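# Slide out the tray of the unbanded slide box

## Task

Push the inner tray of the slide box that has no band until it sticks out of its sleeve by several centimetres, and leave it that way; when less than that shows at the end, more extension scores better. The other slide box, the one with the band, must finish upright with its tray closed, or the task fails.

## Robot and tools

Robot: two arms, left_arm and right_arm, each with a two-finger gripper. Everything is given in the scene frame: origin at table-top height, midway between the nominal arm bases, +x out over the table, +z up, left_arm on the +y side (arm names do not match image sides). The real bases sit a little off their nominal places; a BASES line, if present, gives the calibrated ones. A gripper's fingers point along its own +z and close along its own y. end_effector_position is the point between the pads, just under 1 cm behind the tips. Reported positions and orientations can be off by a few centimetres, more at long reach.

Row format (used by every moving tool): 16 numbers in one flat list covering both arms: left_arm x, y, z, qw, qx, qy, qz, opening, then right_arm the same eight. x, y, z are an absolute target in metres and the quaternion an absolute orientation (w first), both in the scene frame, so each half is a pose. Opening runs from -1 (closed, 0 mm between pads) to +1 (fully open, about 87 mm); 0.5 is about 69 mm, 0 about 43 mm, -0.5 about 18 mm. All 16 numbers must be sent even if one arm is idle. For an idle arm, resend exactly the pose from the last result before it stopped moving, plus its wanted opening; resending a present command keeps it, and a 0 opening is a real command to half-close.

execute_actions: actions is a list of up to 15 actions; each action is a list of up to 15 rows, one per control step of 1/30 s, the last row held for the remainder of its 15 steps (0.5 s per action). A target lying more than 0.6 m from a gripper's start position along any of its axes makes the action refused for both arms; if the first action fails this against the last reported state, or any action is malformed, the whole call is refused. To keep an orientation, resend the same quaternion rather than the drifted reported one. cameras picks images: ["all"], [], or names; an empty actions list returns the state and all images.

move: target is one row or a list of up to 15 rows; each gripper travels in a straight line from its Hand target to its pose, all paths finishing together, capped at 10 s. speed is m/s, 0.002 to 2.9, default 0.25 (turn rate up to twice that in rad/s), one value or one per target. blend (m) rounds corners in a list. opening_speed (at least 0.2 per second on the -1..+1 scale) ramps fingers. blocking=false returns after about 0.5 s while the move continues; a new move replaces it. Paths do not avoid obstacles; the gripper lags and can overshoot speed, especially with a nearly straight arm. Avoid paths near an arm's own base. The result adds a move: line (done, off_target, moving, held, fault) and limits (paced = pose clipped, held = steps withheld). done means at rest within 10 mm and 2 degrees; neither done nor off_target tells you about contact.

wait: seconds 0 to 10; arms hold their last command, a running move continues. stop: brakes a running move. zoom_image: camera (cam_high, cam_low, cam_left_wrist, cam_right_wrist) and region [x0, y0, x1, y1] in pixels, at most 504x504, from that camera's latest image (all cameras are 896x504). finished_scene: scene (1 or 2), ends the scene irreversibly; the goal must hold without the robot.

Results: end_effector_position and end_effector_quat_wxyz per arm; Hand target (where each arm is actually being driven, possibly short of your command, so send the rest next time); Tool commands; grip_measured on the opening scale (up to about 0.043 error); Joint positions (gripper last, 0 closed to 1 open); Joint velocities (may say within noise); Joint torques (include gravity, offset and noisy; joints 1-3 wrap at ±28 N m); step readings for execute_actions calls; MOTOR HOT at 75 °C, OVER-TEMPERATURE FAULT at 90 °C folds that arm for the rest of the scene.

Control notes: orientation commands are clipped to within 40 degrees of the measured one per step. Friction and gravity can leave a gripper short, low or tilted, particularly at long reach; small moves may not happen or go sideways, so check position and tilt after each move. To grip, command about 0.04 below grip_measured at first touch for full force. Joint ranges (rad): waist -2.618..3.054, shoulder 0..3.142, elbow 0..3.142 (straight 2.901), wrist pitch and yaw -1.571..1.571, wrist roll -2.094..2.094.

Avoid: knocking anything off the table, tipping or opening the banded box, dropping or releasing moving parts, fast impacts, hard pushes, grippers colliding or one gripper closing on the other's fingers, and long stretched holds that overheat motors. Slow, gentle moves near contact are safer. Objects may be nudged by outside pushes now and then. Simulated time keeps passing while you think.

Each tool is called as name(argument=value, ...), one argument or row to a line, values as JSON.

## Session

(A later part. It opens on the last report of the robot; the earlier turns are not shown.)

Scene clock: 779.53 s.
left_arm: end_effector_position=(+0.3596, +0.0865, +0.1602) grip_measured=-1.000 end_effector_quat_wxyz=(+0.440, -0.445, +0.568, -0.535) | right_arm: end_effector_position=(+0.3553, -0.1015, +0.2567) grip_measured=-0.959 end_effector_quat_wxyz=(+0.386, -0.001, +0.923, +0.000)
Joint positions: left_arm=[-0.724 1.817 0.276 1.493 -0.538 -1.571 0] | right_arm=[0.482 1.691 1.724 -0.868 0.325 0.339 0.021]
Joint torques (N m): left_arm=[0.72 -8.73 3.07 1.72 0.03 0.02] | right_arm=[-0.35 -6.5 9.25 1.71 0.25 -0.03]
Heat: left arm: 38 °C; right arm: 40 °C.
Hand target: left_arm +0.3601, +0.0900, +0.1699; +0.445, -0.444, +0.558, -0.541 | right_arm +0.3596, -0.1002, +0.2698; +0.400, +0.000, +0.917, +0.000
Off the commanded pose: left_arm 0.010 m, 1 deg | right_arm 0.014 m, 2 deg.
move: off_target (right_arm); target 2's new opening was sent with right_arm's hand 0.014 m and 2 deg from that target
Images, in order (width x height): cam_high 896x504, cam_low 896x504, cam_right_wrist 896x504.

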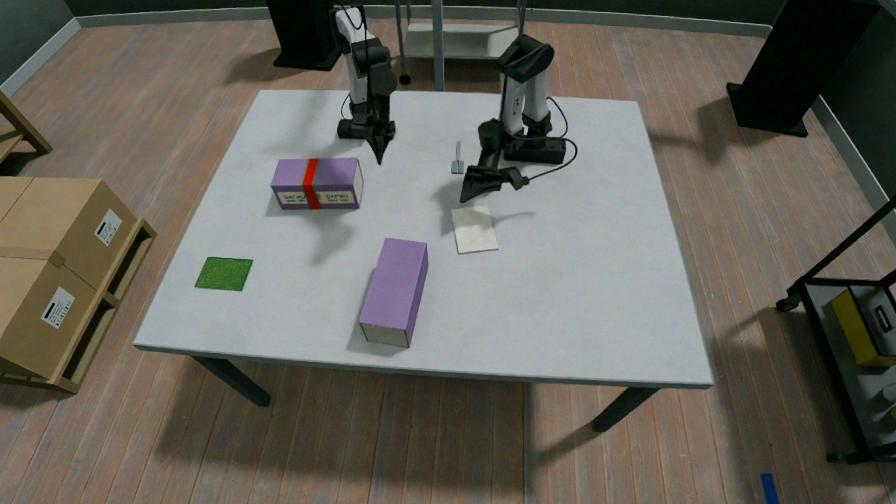

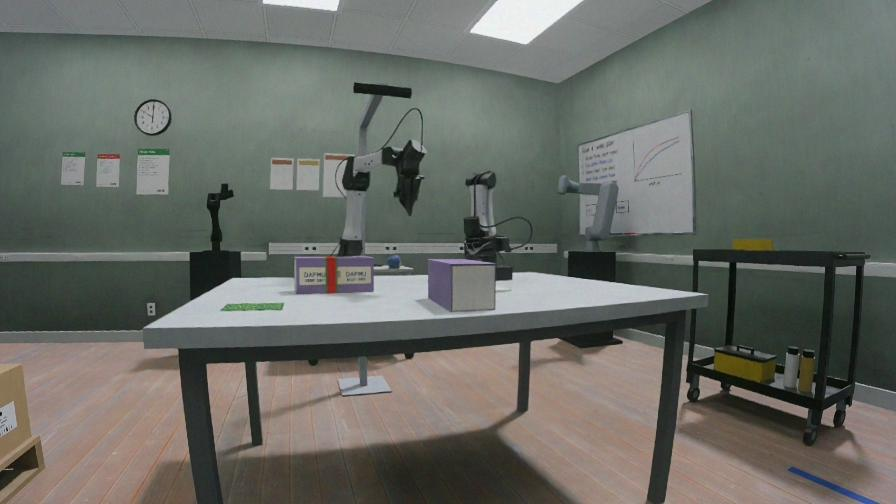

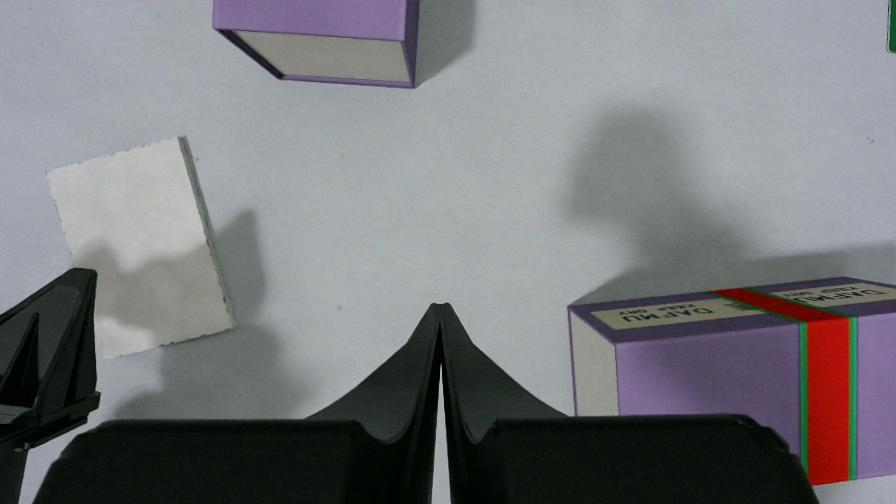

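move(
  target=[
    [0.44,0.035,0.17,0.242,-0.242,0.665,-0.665,-0.5,0.3,-0.14,0.27,0.4,0,0.917,0,-1],
  ],
  speed=[0.2],
  cameras=["cam_high","cam_low","cam_left_wrist"],
)

zoom_image(
  camera="cam_low",
  region=[380, 200, 580, 320],
)

Scene clock: 835.03 s.
left_arm: end_effector_position=(+0.4344, +0.0354, +0.1717) grip_measured=-0.500 end_effector_quat_wxyz=(+0.242, -0.244, +0.665, -0.663) | right_arm: end_effector_position=(+0.3041, -0.1370, +0.2677) grip_measured=-0.959 end_effector_quat_wxyz=(+0.398, +0.001, +0.918, -0.003)
Joint positions: left_arm=[-0.337 2.061 0.766 1.291 0.501 -1.572 0.25] | right_arm=[0.461 1.447 1.51 -0.868 0.325 0.316 0.021]
Joint torques (N m): left_arm=[0.59 -7.68 7.46 1.78 0.13 0.02] | right_arm=[-1.17 -6.74 4.92 1.79 0.03 -0.03]
Heat: left arm: 37 °C; right arm: 47 °C.
Hand target: left_arm +0.4399, +0.0351, +0.1700; +0.242, -0.242, +0.665, -0.664 | right_arm +0.3001, -0.1400, +0.2700; +0.400, +0.000, +0.917, +0.000
Off the commanded pose: left_arm 0.006 m, 0 deg | right_arm 0.006 m, 0 deg.
move: done
Images, in order (width x height): cam_high 896x504, cam_low 896x504, cam_left_wrist 896x504.

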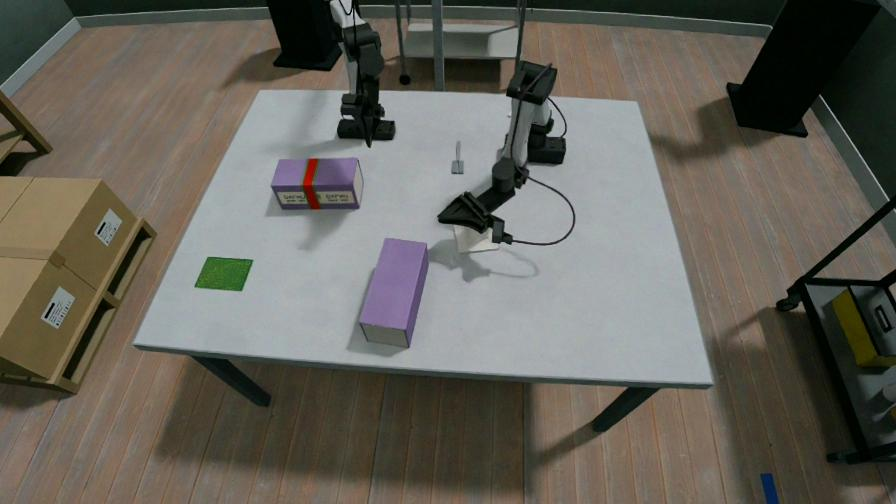

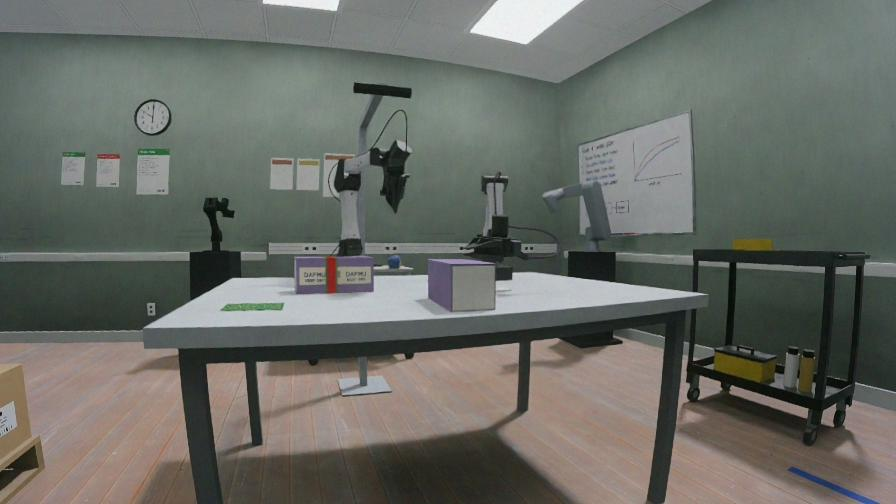

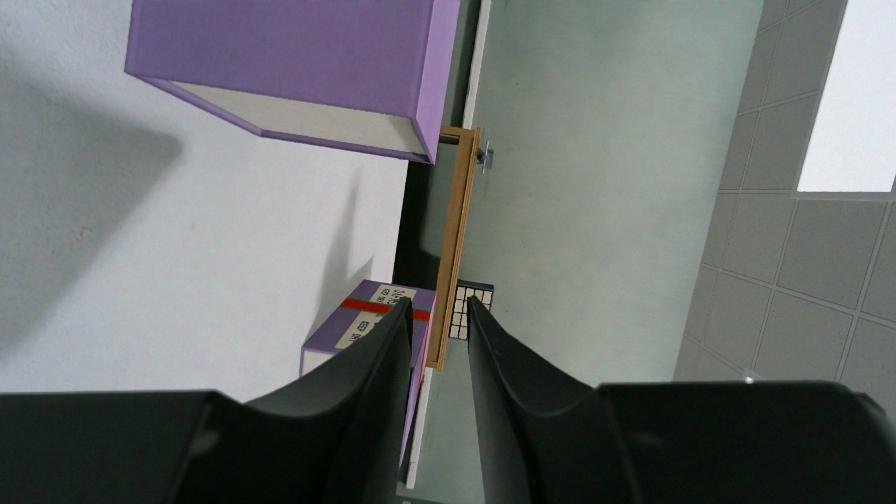

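Scaled by 2.520 from the camera's 896x504 image, which has a finer 1280x720 frame.

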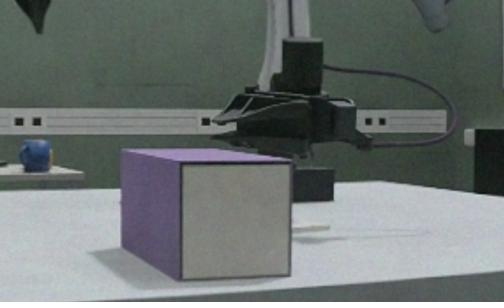

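move(
  target=[
    [0.477,0.002,0.168,0.242,-0.242,0.665,-0.665,-0.4,0.3,-0.14,0.27,0.4,0,0.917,0,-1],
  ],
  speed=[0.1],
  cameras=["cam_high","cam_low","cam_left_wrist"],
)

zoom_image(
  camera="cam_high",
  region=[350, 190, 500, 310],
)

Scene clock: 853.53 s.
left_arm: end_effector_position=(+0.4715, +0.0062, +0.1704) grip_measured=-0.400 end_effector_quat_wxyz=(+0.239, -0.241, +0.666, -0.664) | right_arm: end_effector_position=(+0.3041, -0.1371, +0.2677) grip_measured=-0.959 end_effector_quat_wxyz=(+0.398, +0.001, +0.918, -0.003)
Joint positions: left_arm=[-0.37 2.171 0.977 1.191 0.477 -1.572 0.3] | right_arm=[0.461 1.447 1.51 -0.868 0.325 0.315 0.021]
Joint torques (N m): left_arm=[-0.46 -9.11 8.06 1.75 -0.03 0.07] | right_arm=[-1.16 -6.75 4.9 1.79 0.03 -0.03]
Heat: left arm: 37 °C; right arm: 45 °C.
Hand target: left_arm +0.4767, +0.0022, +0.1681; +0.242, -0.242, +0.664, -0.664 | right_arm +0.3001, -0.1400, +0.2700; +0.400, +0.000, +0.917, +0.000
Off the commanded pose: left_arm 0.007 m, 0 deg | right_arm 0.006 m, 0 deg.
move: done
Images, in order (width x height): cam_high 896x504, cam_low 896x504, cam_left_wrist 896x504.

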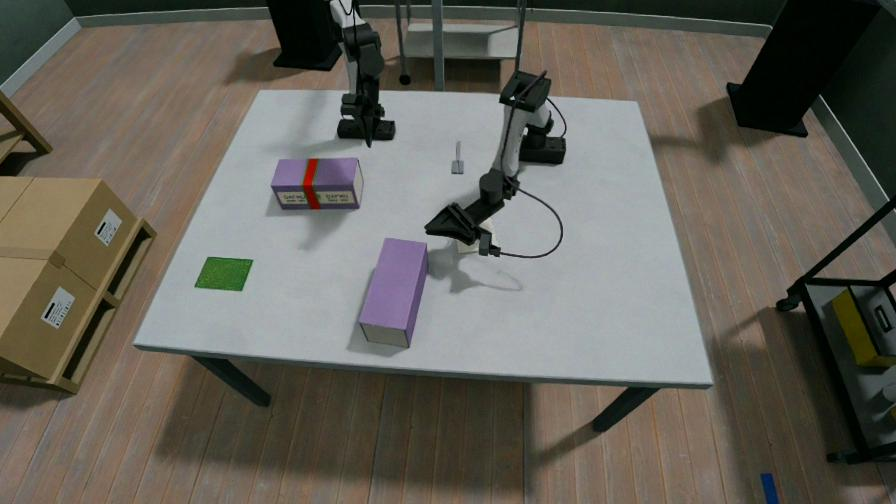

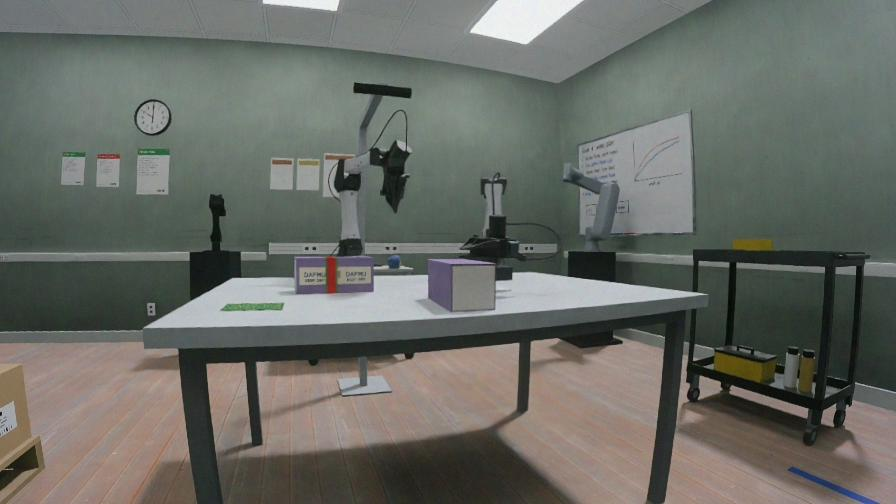

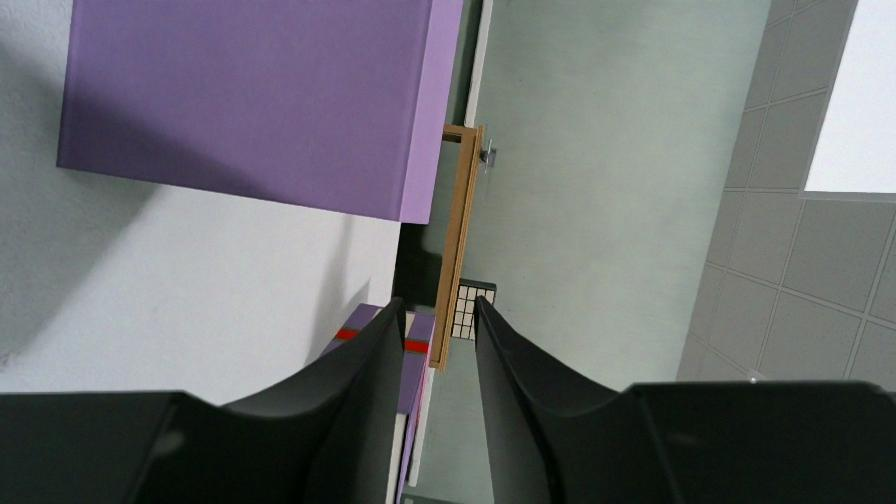

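Scaled by 3.360 from the camera's 896x504 image, which has a finer 1280x720 frame.

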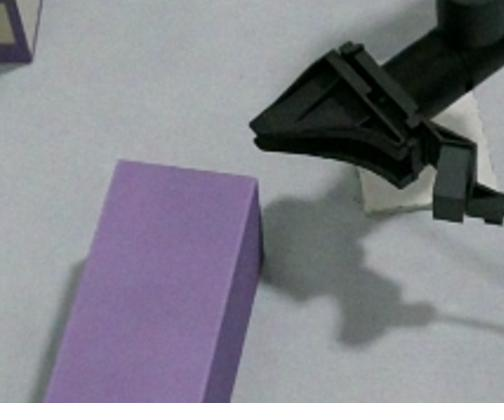

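move(
  target=[
    [0.48,-0.03,0.158,0.242,-0.242,0.665,-0.665,-0.4,0.3,-0.14,0.27,0.4,0,0.917,0,-1],
    [0.505,-0.031,0.158,0.242,-0.242,0.665,-0.665,-0.4,0.3,-0.14,0.27,0.4,0,0.917,0,-1],
  ],
  speed=[0.08,0.05],
  cameras=["cam_high","cam_low","cam_left_wrist"],
)

zoom_image(
  camera="cam_high",
  region=[350, 190, 500, 310],
)

zoom_image(
  camera="cam_low",
  region=[400, 220, 550, 320],
)

Scene clock: 876.30 s.
left_arm: end_effector_position=(+0.4967, -0.0320, +0.1618) grip_measured=-0.400 end_effector_quat_wxyz=(+0.239, -0.240, +0.666, -0.665) | right_arm: end_effector_position=(+0.3041, -0.1371, +0.2677) grip_measured=-0.959 end_effector_quat_wxyz=(+0.398, +0.001, +0.918, -0.003)
Joint positions: left_arm=[-0.428 2.292 1.167 1.123 0.42 -1.572 0.3] | right_arm=[0.461 1.447 1.51 -0.868 0.325 0.315 0.021]
Joint torques (N m): left_arm=[0.85 -10.18 8.42 1.8 0.05 0.03] | right_arm=[-1.17 -6.75 4.9 1.79 0.03 -0.02]
Heat: left arm: 36 °C; right arm: 43 °C.
Hand target: left_arm +0.5046, -0.0308, +0.1580; +0.242, -0.242, +0.665, -0.664 | right_arm +0.3001, -0.1400, +0.2700; +0.400, +0.000, +0.917, +0.000
Off the commanded pose: left_arm 0.009 m, 0 deg | right_arm 0.006 m, 0 deg.
move: done
Images, in order (width x height): cam_high 896x504, cam_low 896x504, cam_left_wrist 896x504.

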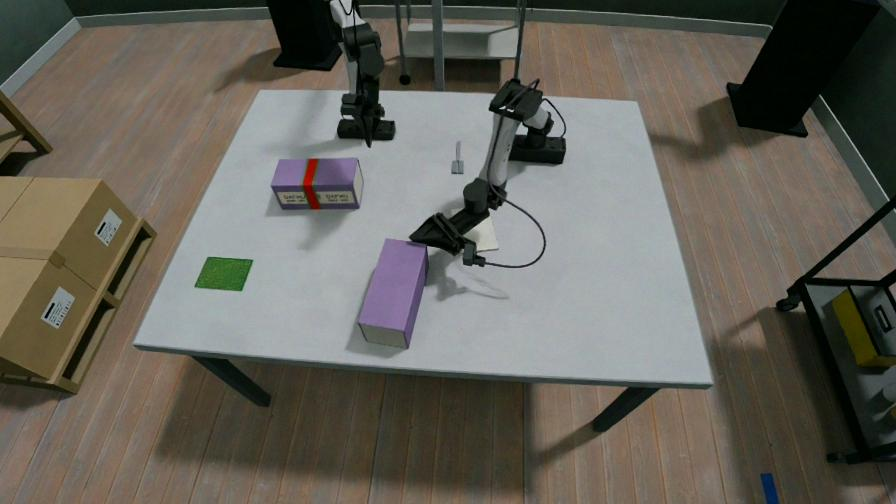

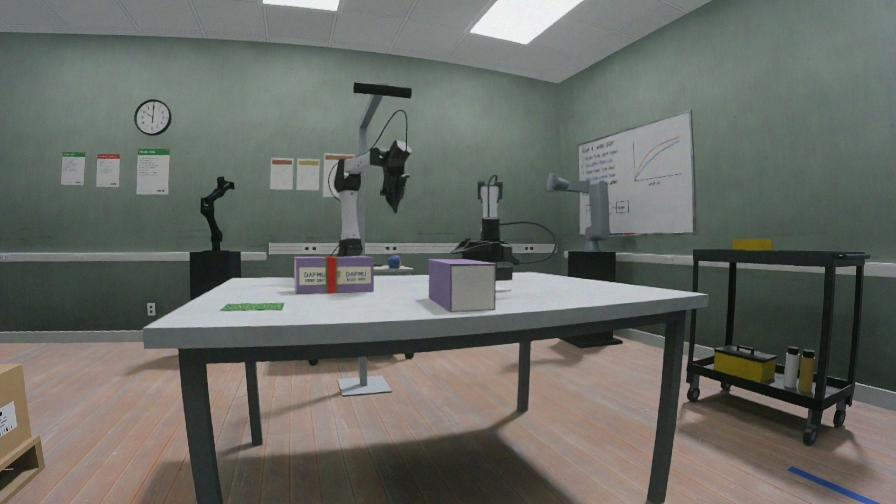

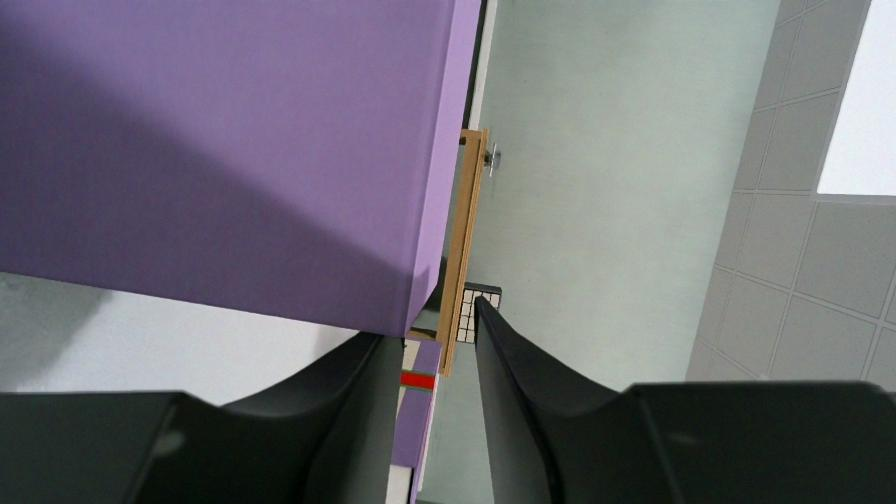

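Scaled by 3.360 from the camera's 896x504 image, which has a finer 1280x720 frame.

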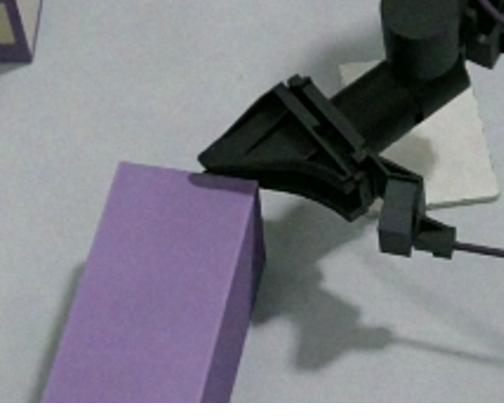

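Scaled by 3.360 from the camera's 896x504 image, which has a finer 1280x720 frame.

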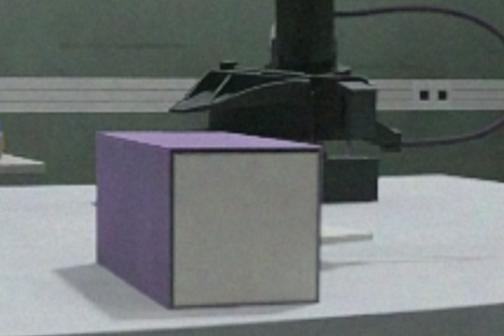

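move(
  target=[
    [0.513,-0.034,0.158,0.242,-0.242,0.665,-0.665,-0.4,0.3,-0.14,0.27,0.4,0,0.917,0,-1],
  ],
  speed=[0.05],
)

move(
  target=[
    [0.513,-0.034,0.158,0.242,-0.242,0.665,-0.665,-1,0.3,-0.14,0.27,0.4,0,0.917,0,-1],
  ],
  opening_speed=0.6,
  cameras=["cam_high","cam_low","cam_left_wrist"],
)

zoom_image(
  camera="cam_high",
  region=[350, 190, 500, 310],
)

Scene clock: 893.40 s.
left_arm: end_effector_position=(+0.5035, -0.0359, +0.1606) grip_measured=-0.400 end_effector_quat_wxyz=(+0.237, -0.240, +0.667, -0.664) | right_arm: end_effector_position=(+0.3041, -0.1371, +0.2677) grip_measured=-0.959 end_effector_quat_wxyz=(+0.398, +0.001, +0.918, -0.003)
Joint positions: left_arm=[-0.428 2.313 1.209 1.097 0.423 -1.572 0.3] | right_arm=[0.461 1.447 1.51 -0.868 0.325 0.315 0.021]
Joint torques (N m): left_arm=[1.14 -10.5 9.09 1.8 0.11 0.03] | right_arm=[-1.17 -6.76 4.9 1.79 0.03 -0.02]
Heat: left arm: 37 °C; right arm: 42 °C.
Hand target: left_arm +0.5126, -0.0338, +0.1580; +0.242, -0.242, +0.664, -0.664 | right_arm +0.3001, -0.1400, +0.2700; +0.400, +0.000, +0.917, +0.000
Off the commanded pose: left_arm 0.010 m, 1 deg | right_arm 0.006 m, 0 deg.
move: done

Scene clock: 894.60 s.
left_arm: end_effector_position=(+0.5035, -0.0363, +0.1571) grip_measured=-0.942 end_effector_quat_wxyz=(+0.229, -0.245, +0.670, -0.662) | right_arm: end_effector_position=(+0.3041, -0.1371, +0.2677) grip_measured=-0.959 end_effector_quat_wxyz=(+0.398, +0.001, +0.918, -0.003)
Joint positions: left_arm=[-0.428 2.317 1.212 1.085 0.427 -1.58 0.029] | right_arm=[0.461 1.447 1.51 -0.868 0.325 0.315 0.021]
Joint torques (N m): left_arm=[1.02 -10.93 8.61 1.84 0.09 0.18] | right_arm=[-1.17 -6.76 4.9 1.79 0.02 -0.03]
Heat: left arm: 37 °C; right arm: 42 °C.
Hand target: left_arm +0.5126, -0.0338, +0.1580; +0.242, -0.242, +0.665, -0.664 | right_arm +0.3001, -0.1400, +0.2700; +0.400, +0.000, +0.917, +0.000
Off the commanded pose: left_arm 0.010 m, 2 deg | right_arm 0.006 m, 0 deg.
move: done
Images, in order (width x height): cam_high 896x504, cam_low 896x504, cam_left_wrist 896x504.

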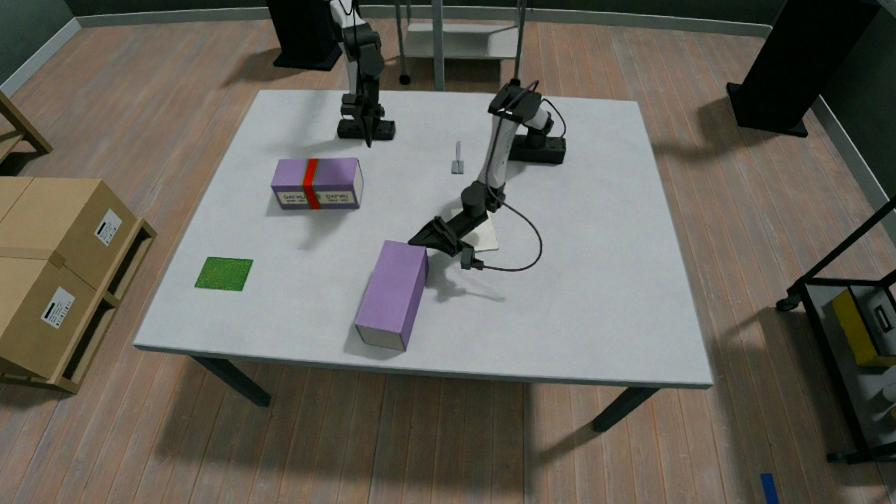

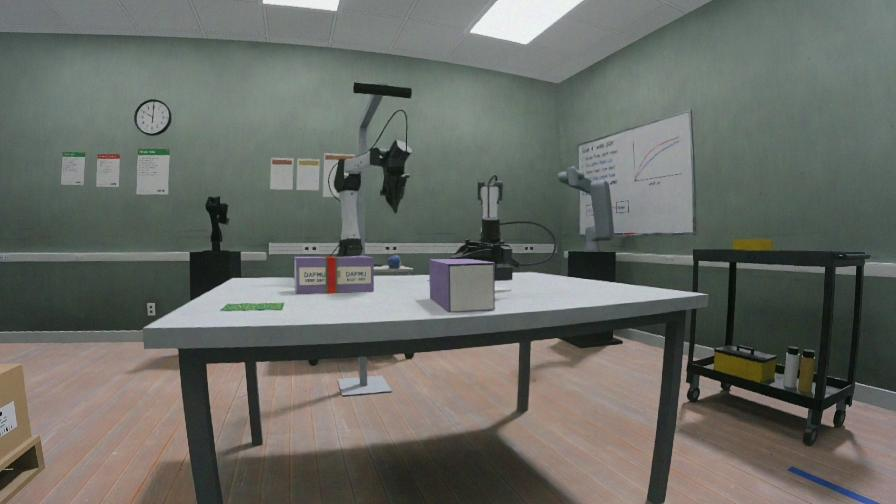

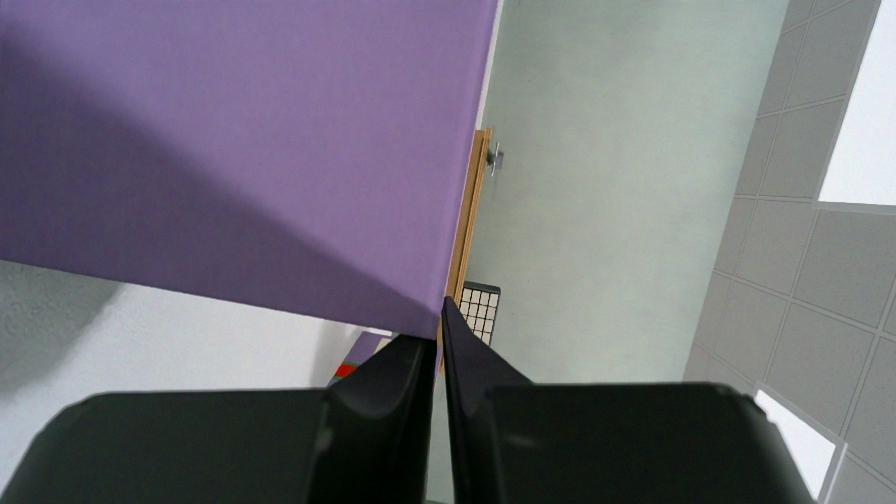

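Scaled by 3.360 from the camera's 896x504 image, which has a finer 1280x720 frame.

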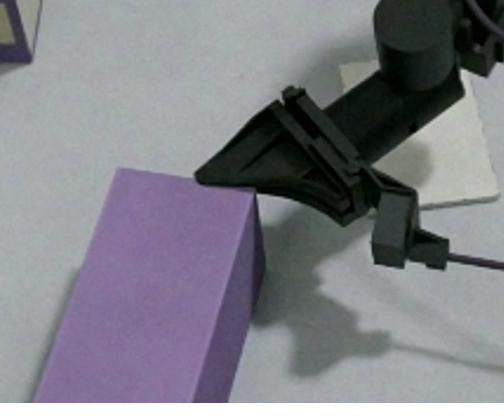

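move(
  target=[
    [0.40,-0.02,0.158,0.242,-0.242,0.665,-0.665,-1,0.3,-0.14,0.27,0.4,0,0.917,0,-1],
  ],
  speed=[0.05],
  cameras=["cam_high","cam_left_wrist","cam_right_wrist"],
)

zoom_image(
  camera="cam_high",
  region=[330, 170, 500, 330],
)

Scene clock: 905.60 s.
left_arm: end_effector_position=(+0.4083, -0.0173, +0.1529) grip_measured=-0.941 end_effector_quat_wxyz=(+0.236, -0.257, +0.659, -0.666) | right_arm: end_effector_position=(+0.3041, -0.1371, +0.2677) grip_measured=-0.959 end_effector_quat_wxyz=(+0.398, +0.001, +0.918, -0.003)
Joint positions: left_arm=[-0.513 2.141 0.759 1.381 0.314 -1.601 0.029] | right_arm=[0.461 1.447 1.51 -0.868 0.325 0.315 0.021]
Joint torques (N m): left_arm=[-1.36 -13.03 2.8 1.64 0.07 0.31] | right_arm=[-1.17 -6.75 4.89 1.79 0.03 -0.03]
Heat: left arm: 37 °C; right arm: 42 °C.
Hand target: left_arm +0.4001, -0.0201, +0.1579; +0.242, -0.242, +0.664, -0.665 | right_arm +0.3001, -0.1400, +0.2700; +0.400, +0.000, +0.917, +0.000
Off the commanded pose: left_arm 0.010 m, 2 deg | right_arm 0.006 m, 0 deg.
move: done
Images, in order (width x height): cam_high 896x504, cam_left_wrist 896x504, cam_right_wrist 896x504.

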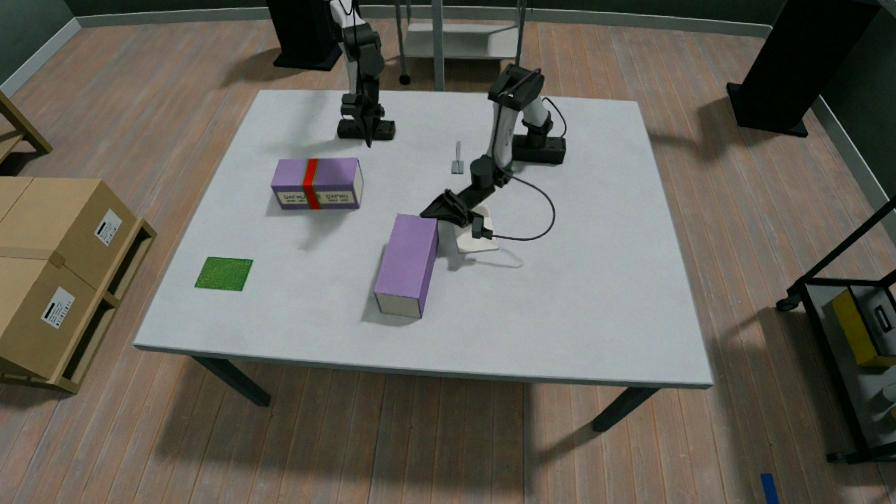

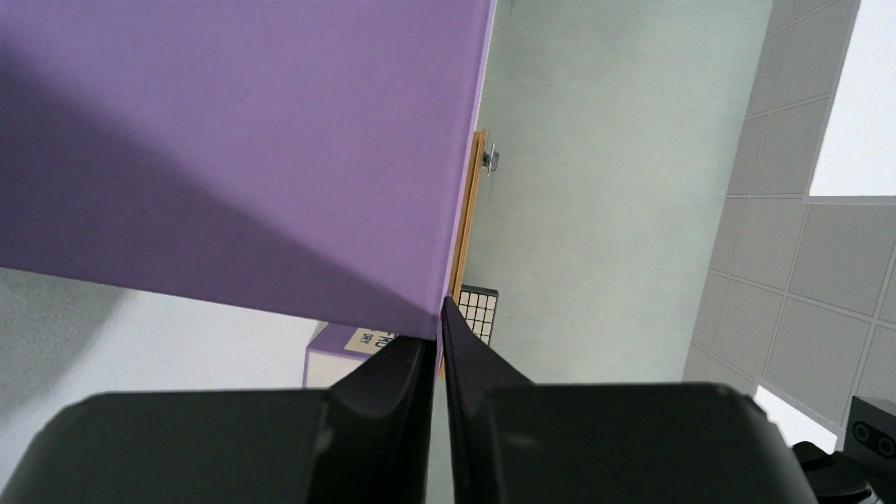

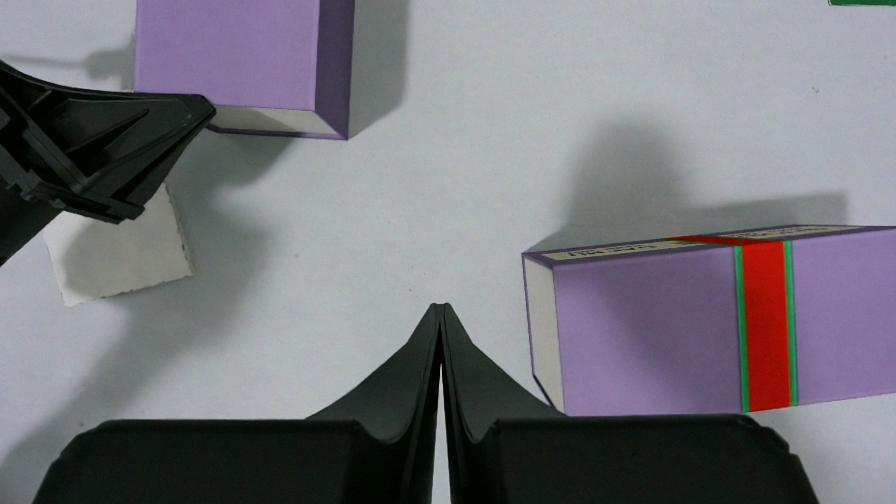

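Scaled by 2.965 from the camera's 896x504 image, which has a finer 1280x720 frame.

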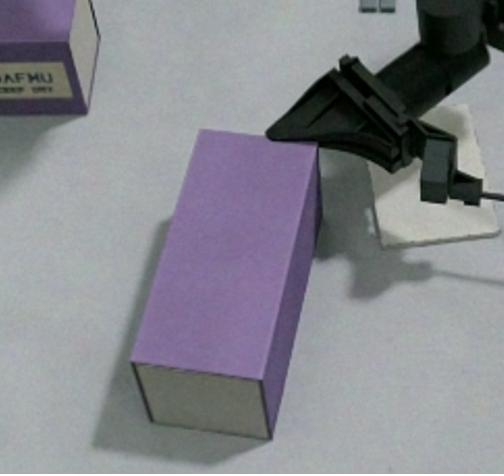

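move(
  target=[
    [0.40,-0.02,0.158,0.242,-0.242,0.665,-0.665,-1,0.29,-0.07,0.17,0.594,-0.171,0.774,0.132,-1],
    [0.40,-0.02,0.158,0.242,-0.242,0.665,-0.665,-1,0.30,-0.06,0.07,0.594,-0.171,0.774,0.132,-1],
  ],
  speed=[0.2,0.1],
  cameras=["cam_high","cam_right_wrist"],
)

zoom_image(
  camera="cam_high",
  region=[330, 130, 500, 300],
)

Scene clock: 938.77 s.
left_arm: end_effector_position=(+0.4083, -0.0172, +0.1529) grip_measured=-0.941 end_effector_quat_wxyz=(+0.236, -0.257, +0.659, -0.666) | right_arm: end_effector_position=(+0.3020, -0.0630, +0.0698) grip_measured=-0.959 end_effector_quat_wxyz=(+0.591, -0.165, +0.779, +0.127)
Joint positions: left_arm=[-0.513 2.141 0.759 1.382 0.313 -1.601 0.029] | right_arm=[0.575 1.675 0.378 1.022 0.133 0.04 0.021]
Joint torques (N m): left_arm=[-1.39 -13.35 2.88 1.7 0.08 0.32] | right_arm=[-0.21 -4.31 3.29 2.57 -0.1 -0.03]
Heat: left arm: 41 °C; right arm: 42 °C.
Hand target: left_arm +0.4001, -0.0201, +0.1579; +0.242, -0.242, +0.664, -0.665 | right_arm +0.3000, -0.0601, +0.0700; +0.594, -0.171, +0.775, +0.132
Off the commanded pose: left_arm 0.010 m, 2 deg | right_arm 0.004 m, 1 deg.
move: done
Images, in order (width x height): cam_high 896x504, cam_right_wrist 896x504.

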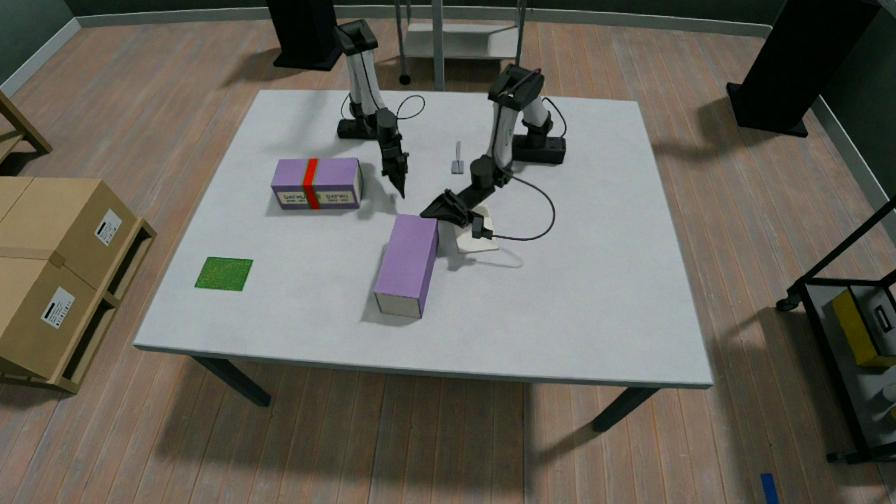

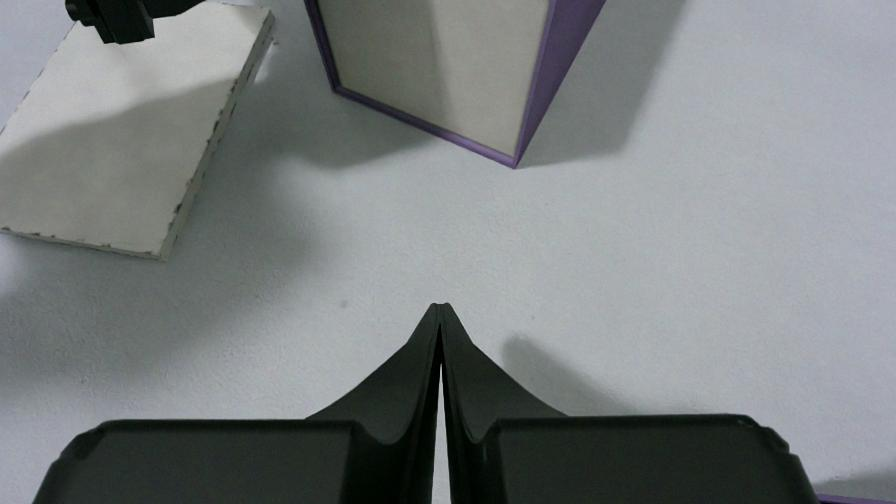

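Scaled by 2.965 from the camera's 896x504 image, which has a finer 1280x720 frame.

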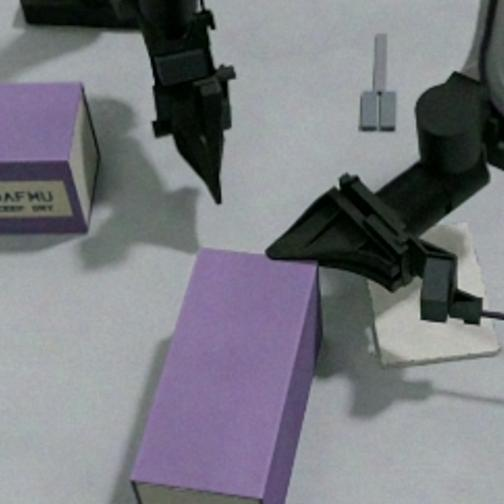

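move(
  target=[
    [0.40,-0.02,0.158,0.242,-0.242,0.665,-0.665,-1,0.362,-0.036,0.07,0.594,-0.171,0.774,0.132,-1],
  ],
  speed=[0.08],
  cameras=["cam_high","cam_low","cam_left_wrist","cam_right_wrist"],
)

zoom_image(
  camera="cam_high",
  region=[350, 150, 480, 260],
)

Scene clock: 950.53 s.
left_arm: end_effector_position=(+0.4083, -0.0172, +0.1529) grip_measured=-0.941 end_effector_quat_wxyz=(+0.236, -0.257, +0.659, -0.666) | right_arm: end_effector_position=(+0.3541, -0.0406, +0.0627) grip_measured=-0.959 end_effector_quat_wxyz=(+0.588, -0.168, +0.781, +0.127)
Joint positions: left_arm=[-0.513 2.141 0.759 1.382 0.313 -1.601 0.029] | right_arm=[0.544 1.866 0.605 0.979 0.099 0.029 0.021]
Joint torques (N m): left_arm=[-1.43 -12.93 3.02 1.69 0.09 0.3] | right_arm=[-1.11 -6.16 6.52 2.21 -0.17 -0.02]
Heat: left arm: 42 °C; right arm: 41 °C.
Hand target: left_arm +0.4001, -0.0201, +0.1579; +0.242, -0.242, +0.664, -0.665 | right_arm +0.3617, -0.0362, +0.0702; +0.595, -0.171, +0.774, +0.132
Off the commanded pose: left_arm 0.010 m, 2 deg | right_arm 0.012 m, 1 deg.
move: off_target (right_arm)

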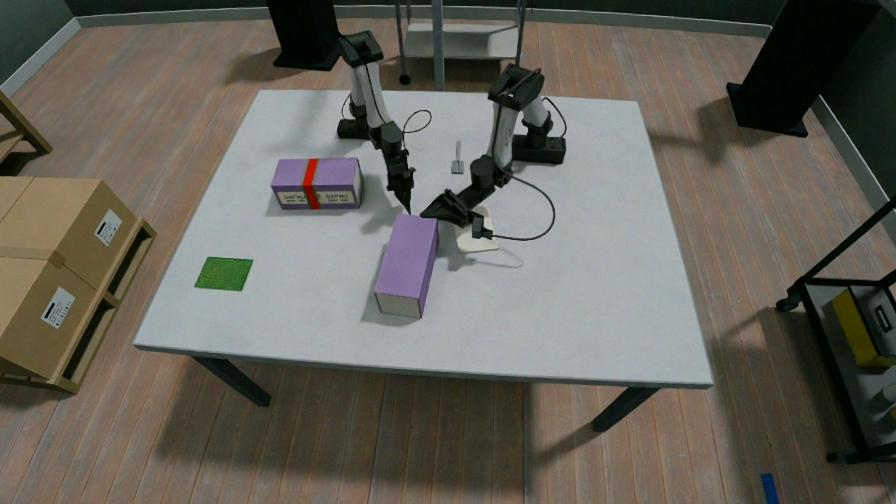

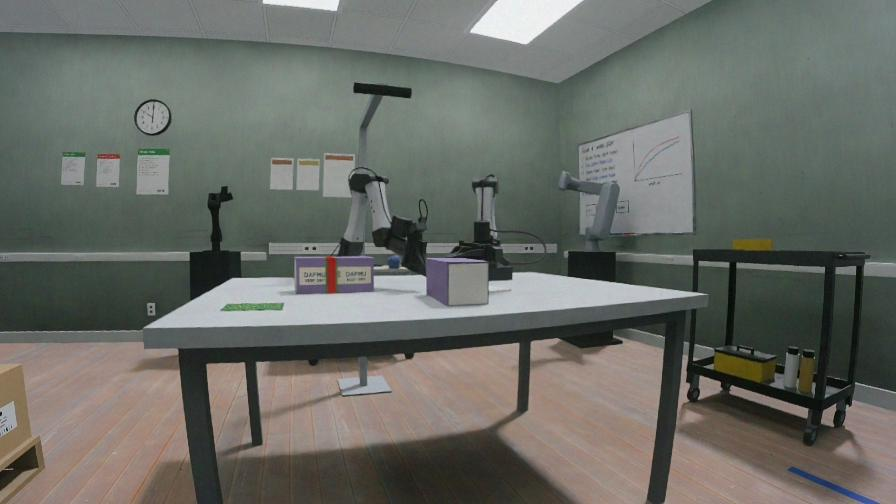

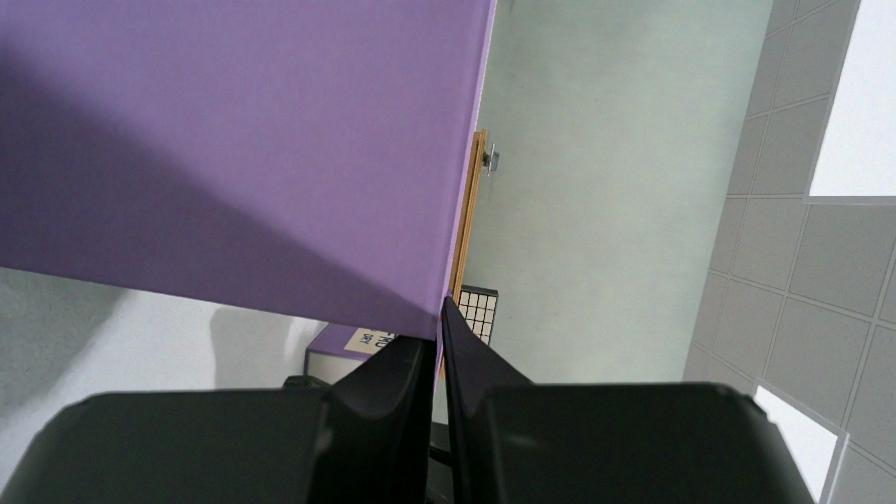

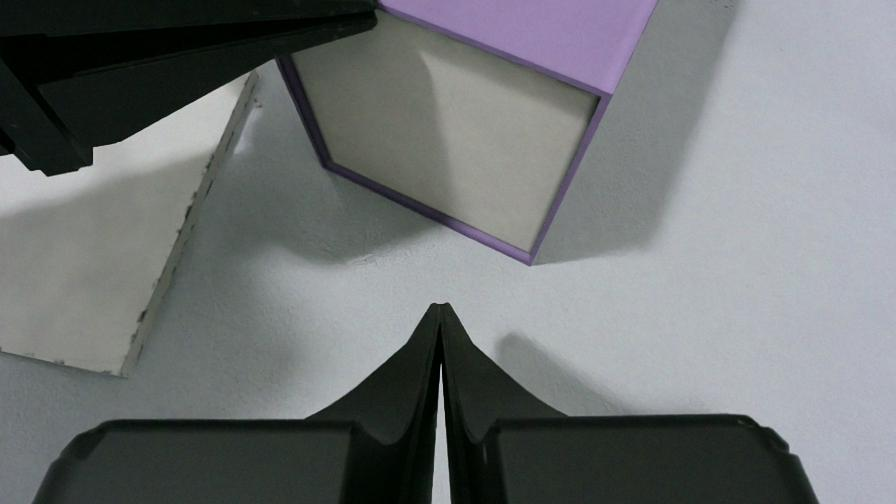

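Scaled by 3.877 from the camera's 896x504 image, which has a finer 1280x720 frame.

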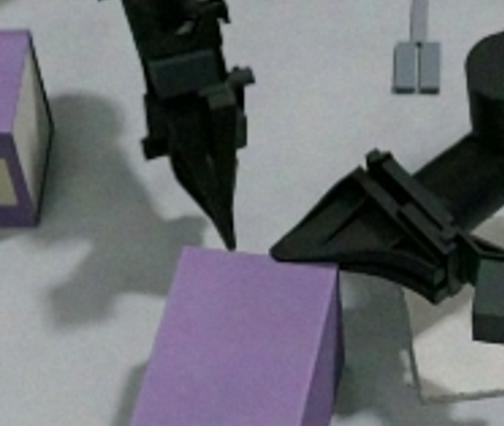

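move(
  target=[
    [0.40,-0.02,0.158,0.242,-0.242,0.665,-0.665,-1,0.40,-0.022,0.07,0.594,-0.171,0.774,0.132,-1],
    [0.385,-0.02,0.158,0.242,-0.242,0.665,-0.665,-1,0.44,-0.022,0.07,0.594,-0.171,0.774,0.132,-1],
  ],
  speed=[0.08,0.05],
  cameras=["cam_high","cam_low","cam_left_wrist","cam_right_wrist"],
)

zoom_image(
  camera="cam_high",
  region=[340, 180, 490, 330],
)

Scene clock: 962.83 s.
left_arm: end_effector_position=(+0.4107, -0.0070, +0.1534) grip_measured=-0.937 end_effector_quat_wxyz=(+0.261, -0.283, +0.647, -0.658) | right_arm: end_effector_position=(+0.4144, -0.0126, +0.0534) grip_measured=-0.959 end_effector_quat_wxyz=(+0.567, -0.189, +0.787, +0.152)
Joint positions: left_arm=[-0.52 2.124 0.714 1.411 0.229 -1.605 0.031] | right_arm=[0.493 2.051 0.909 0.825 -0.02 0.021 0.021]
Joint torques (N m): left_arm=[-2.86 -13.09 2.02 1.71 0.6 0.34] | right_arm=[-2.76 -7.38 8.79 2.44 0.31 -0.14]
Heat: left arm: 42 °C; right arm: 41 °C.
Hand target: left_arm +0.3859, -0.0196, +0.1575; +0.242, -0.242, +0.663, -0.665 | right_arm +0.4378, -0.0232, +0.0707; +0.594, -0.171, +0.775, +0.132
Off the commanded pose: left_arm 0.029 m, 6 deg | right_arm 0.032 m, 5 deg.
move: off_target (left_arm, right_arm)

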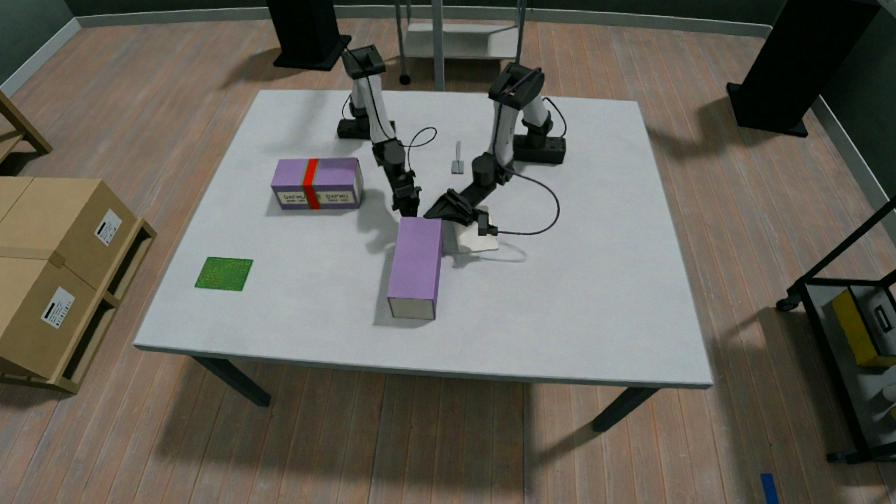

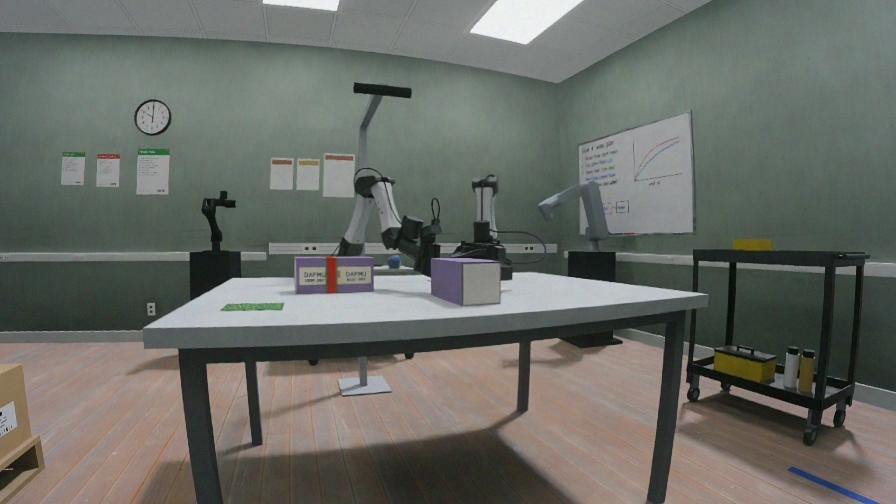

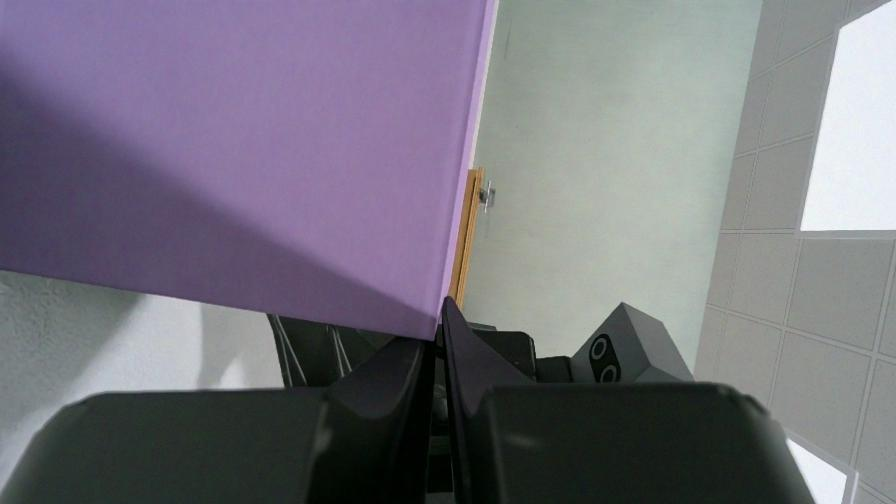

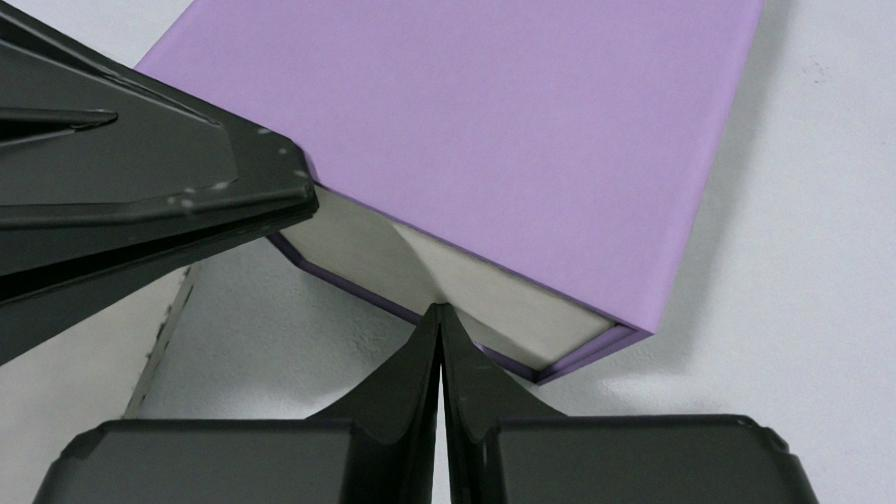

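Scaled by 3.360 from the camera's 896x504 image, which has a finer 1280x720 frame.

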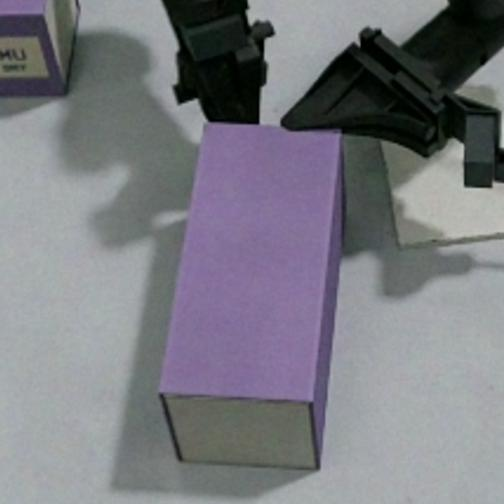

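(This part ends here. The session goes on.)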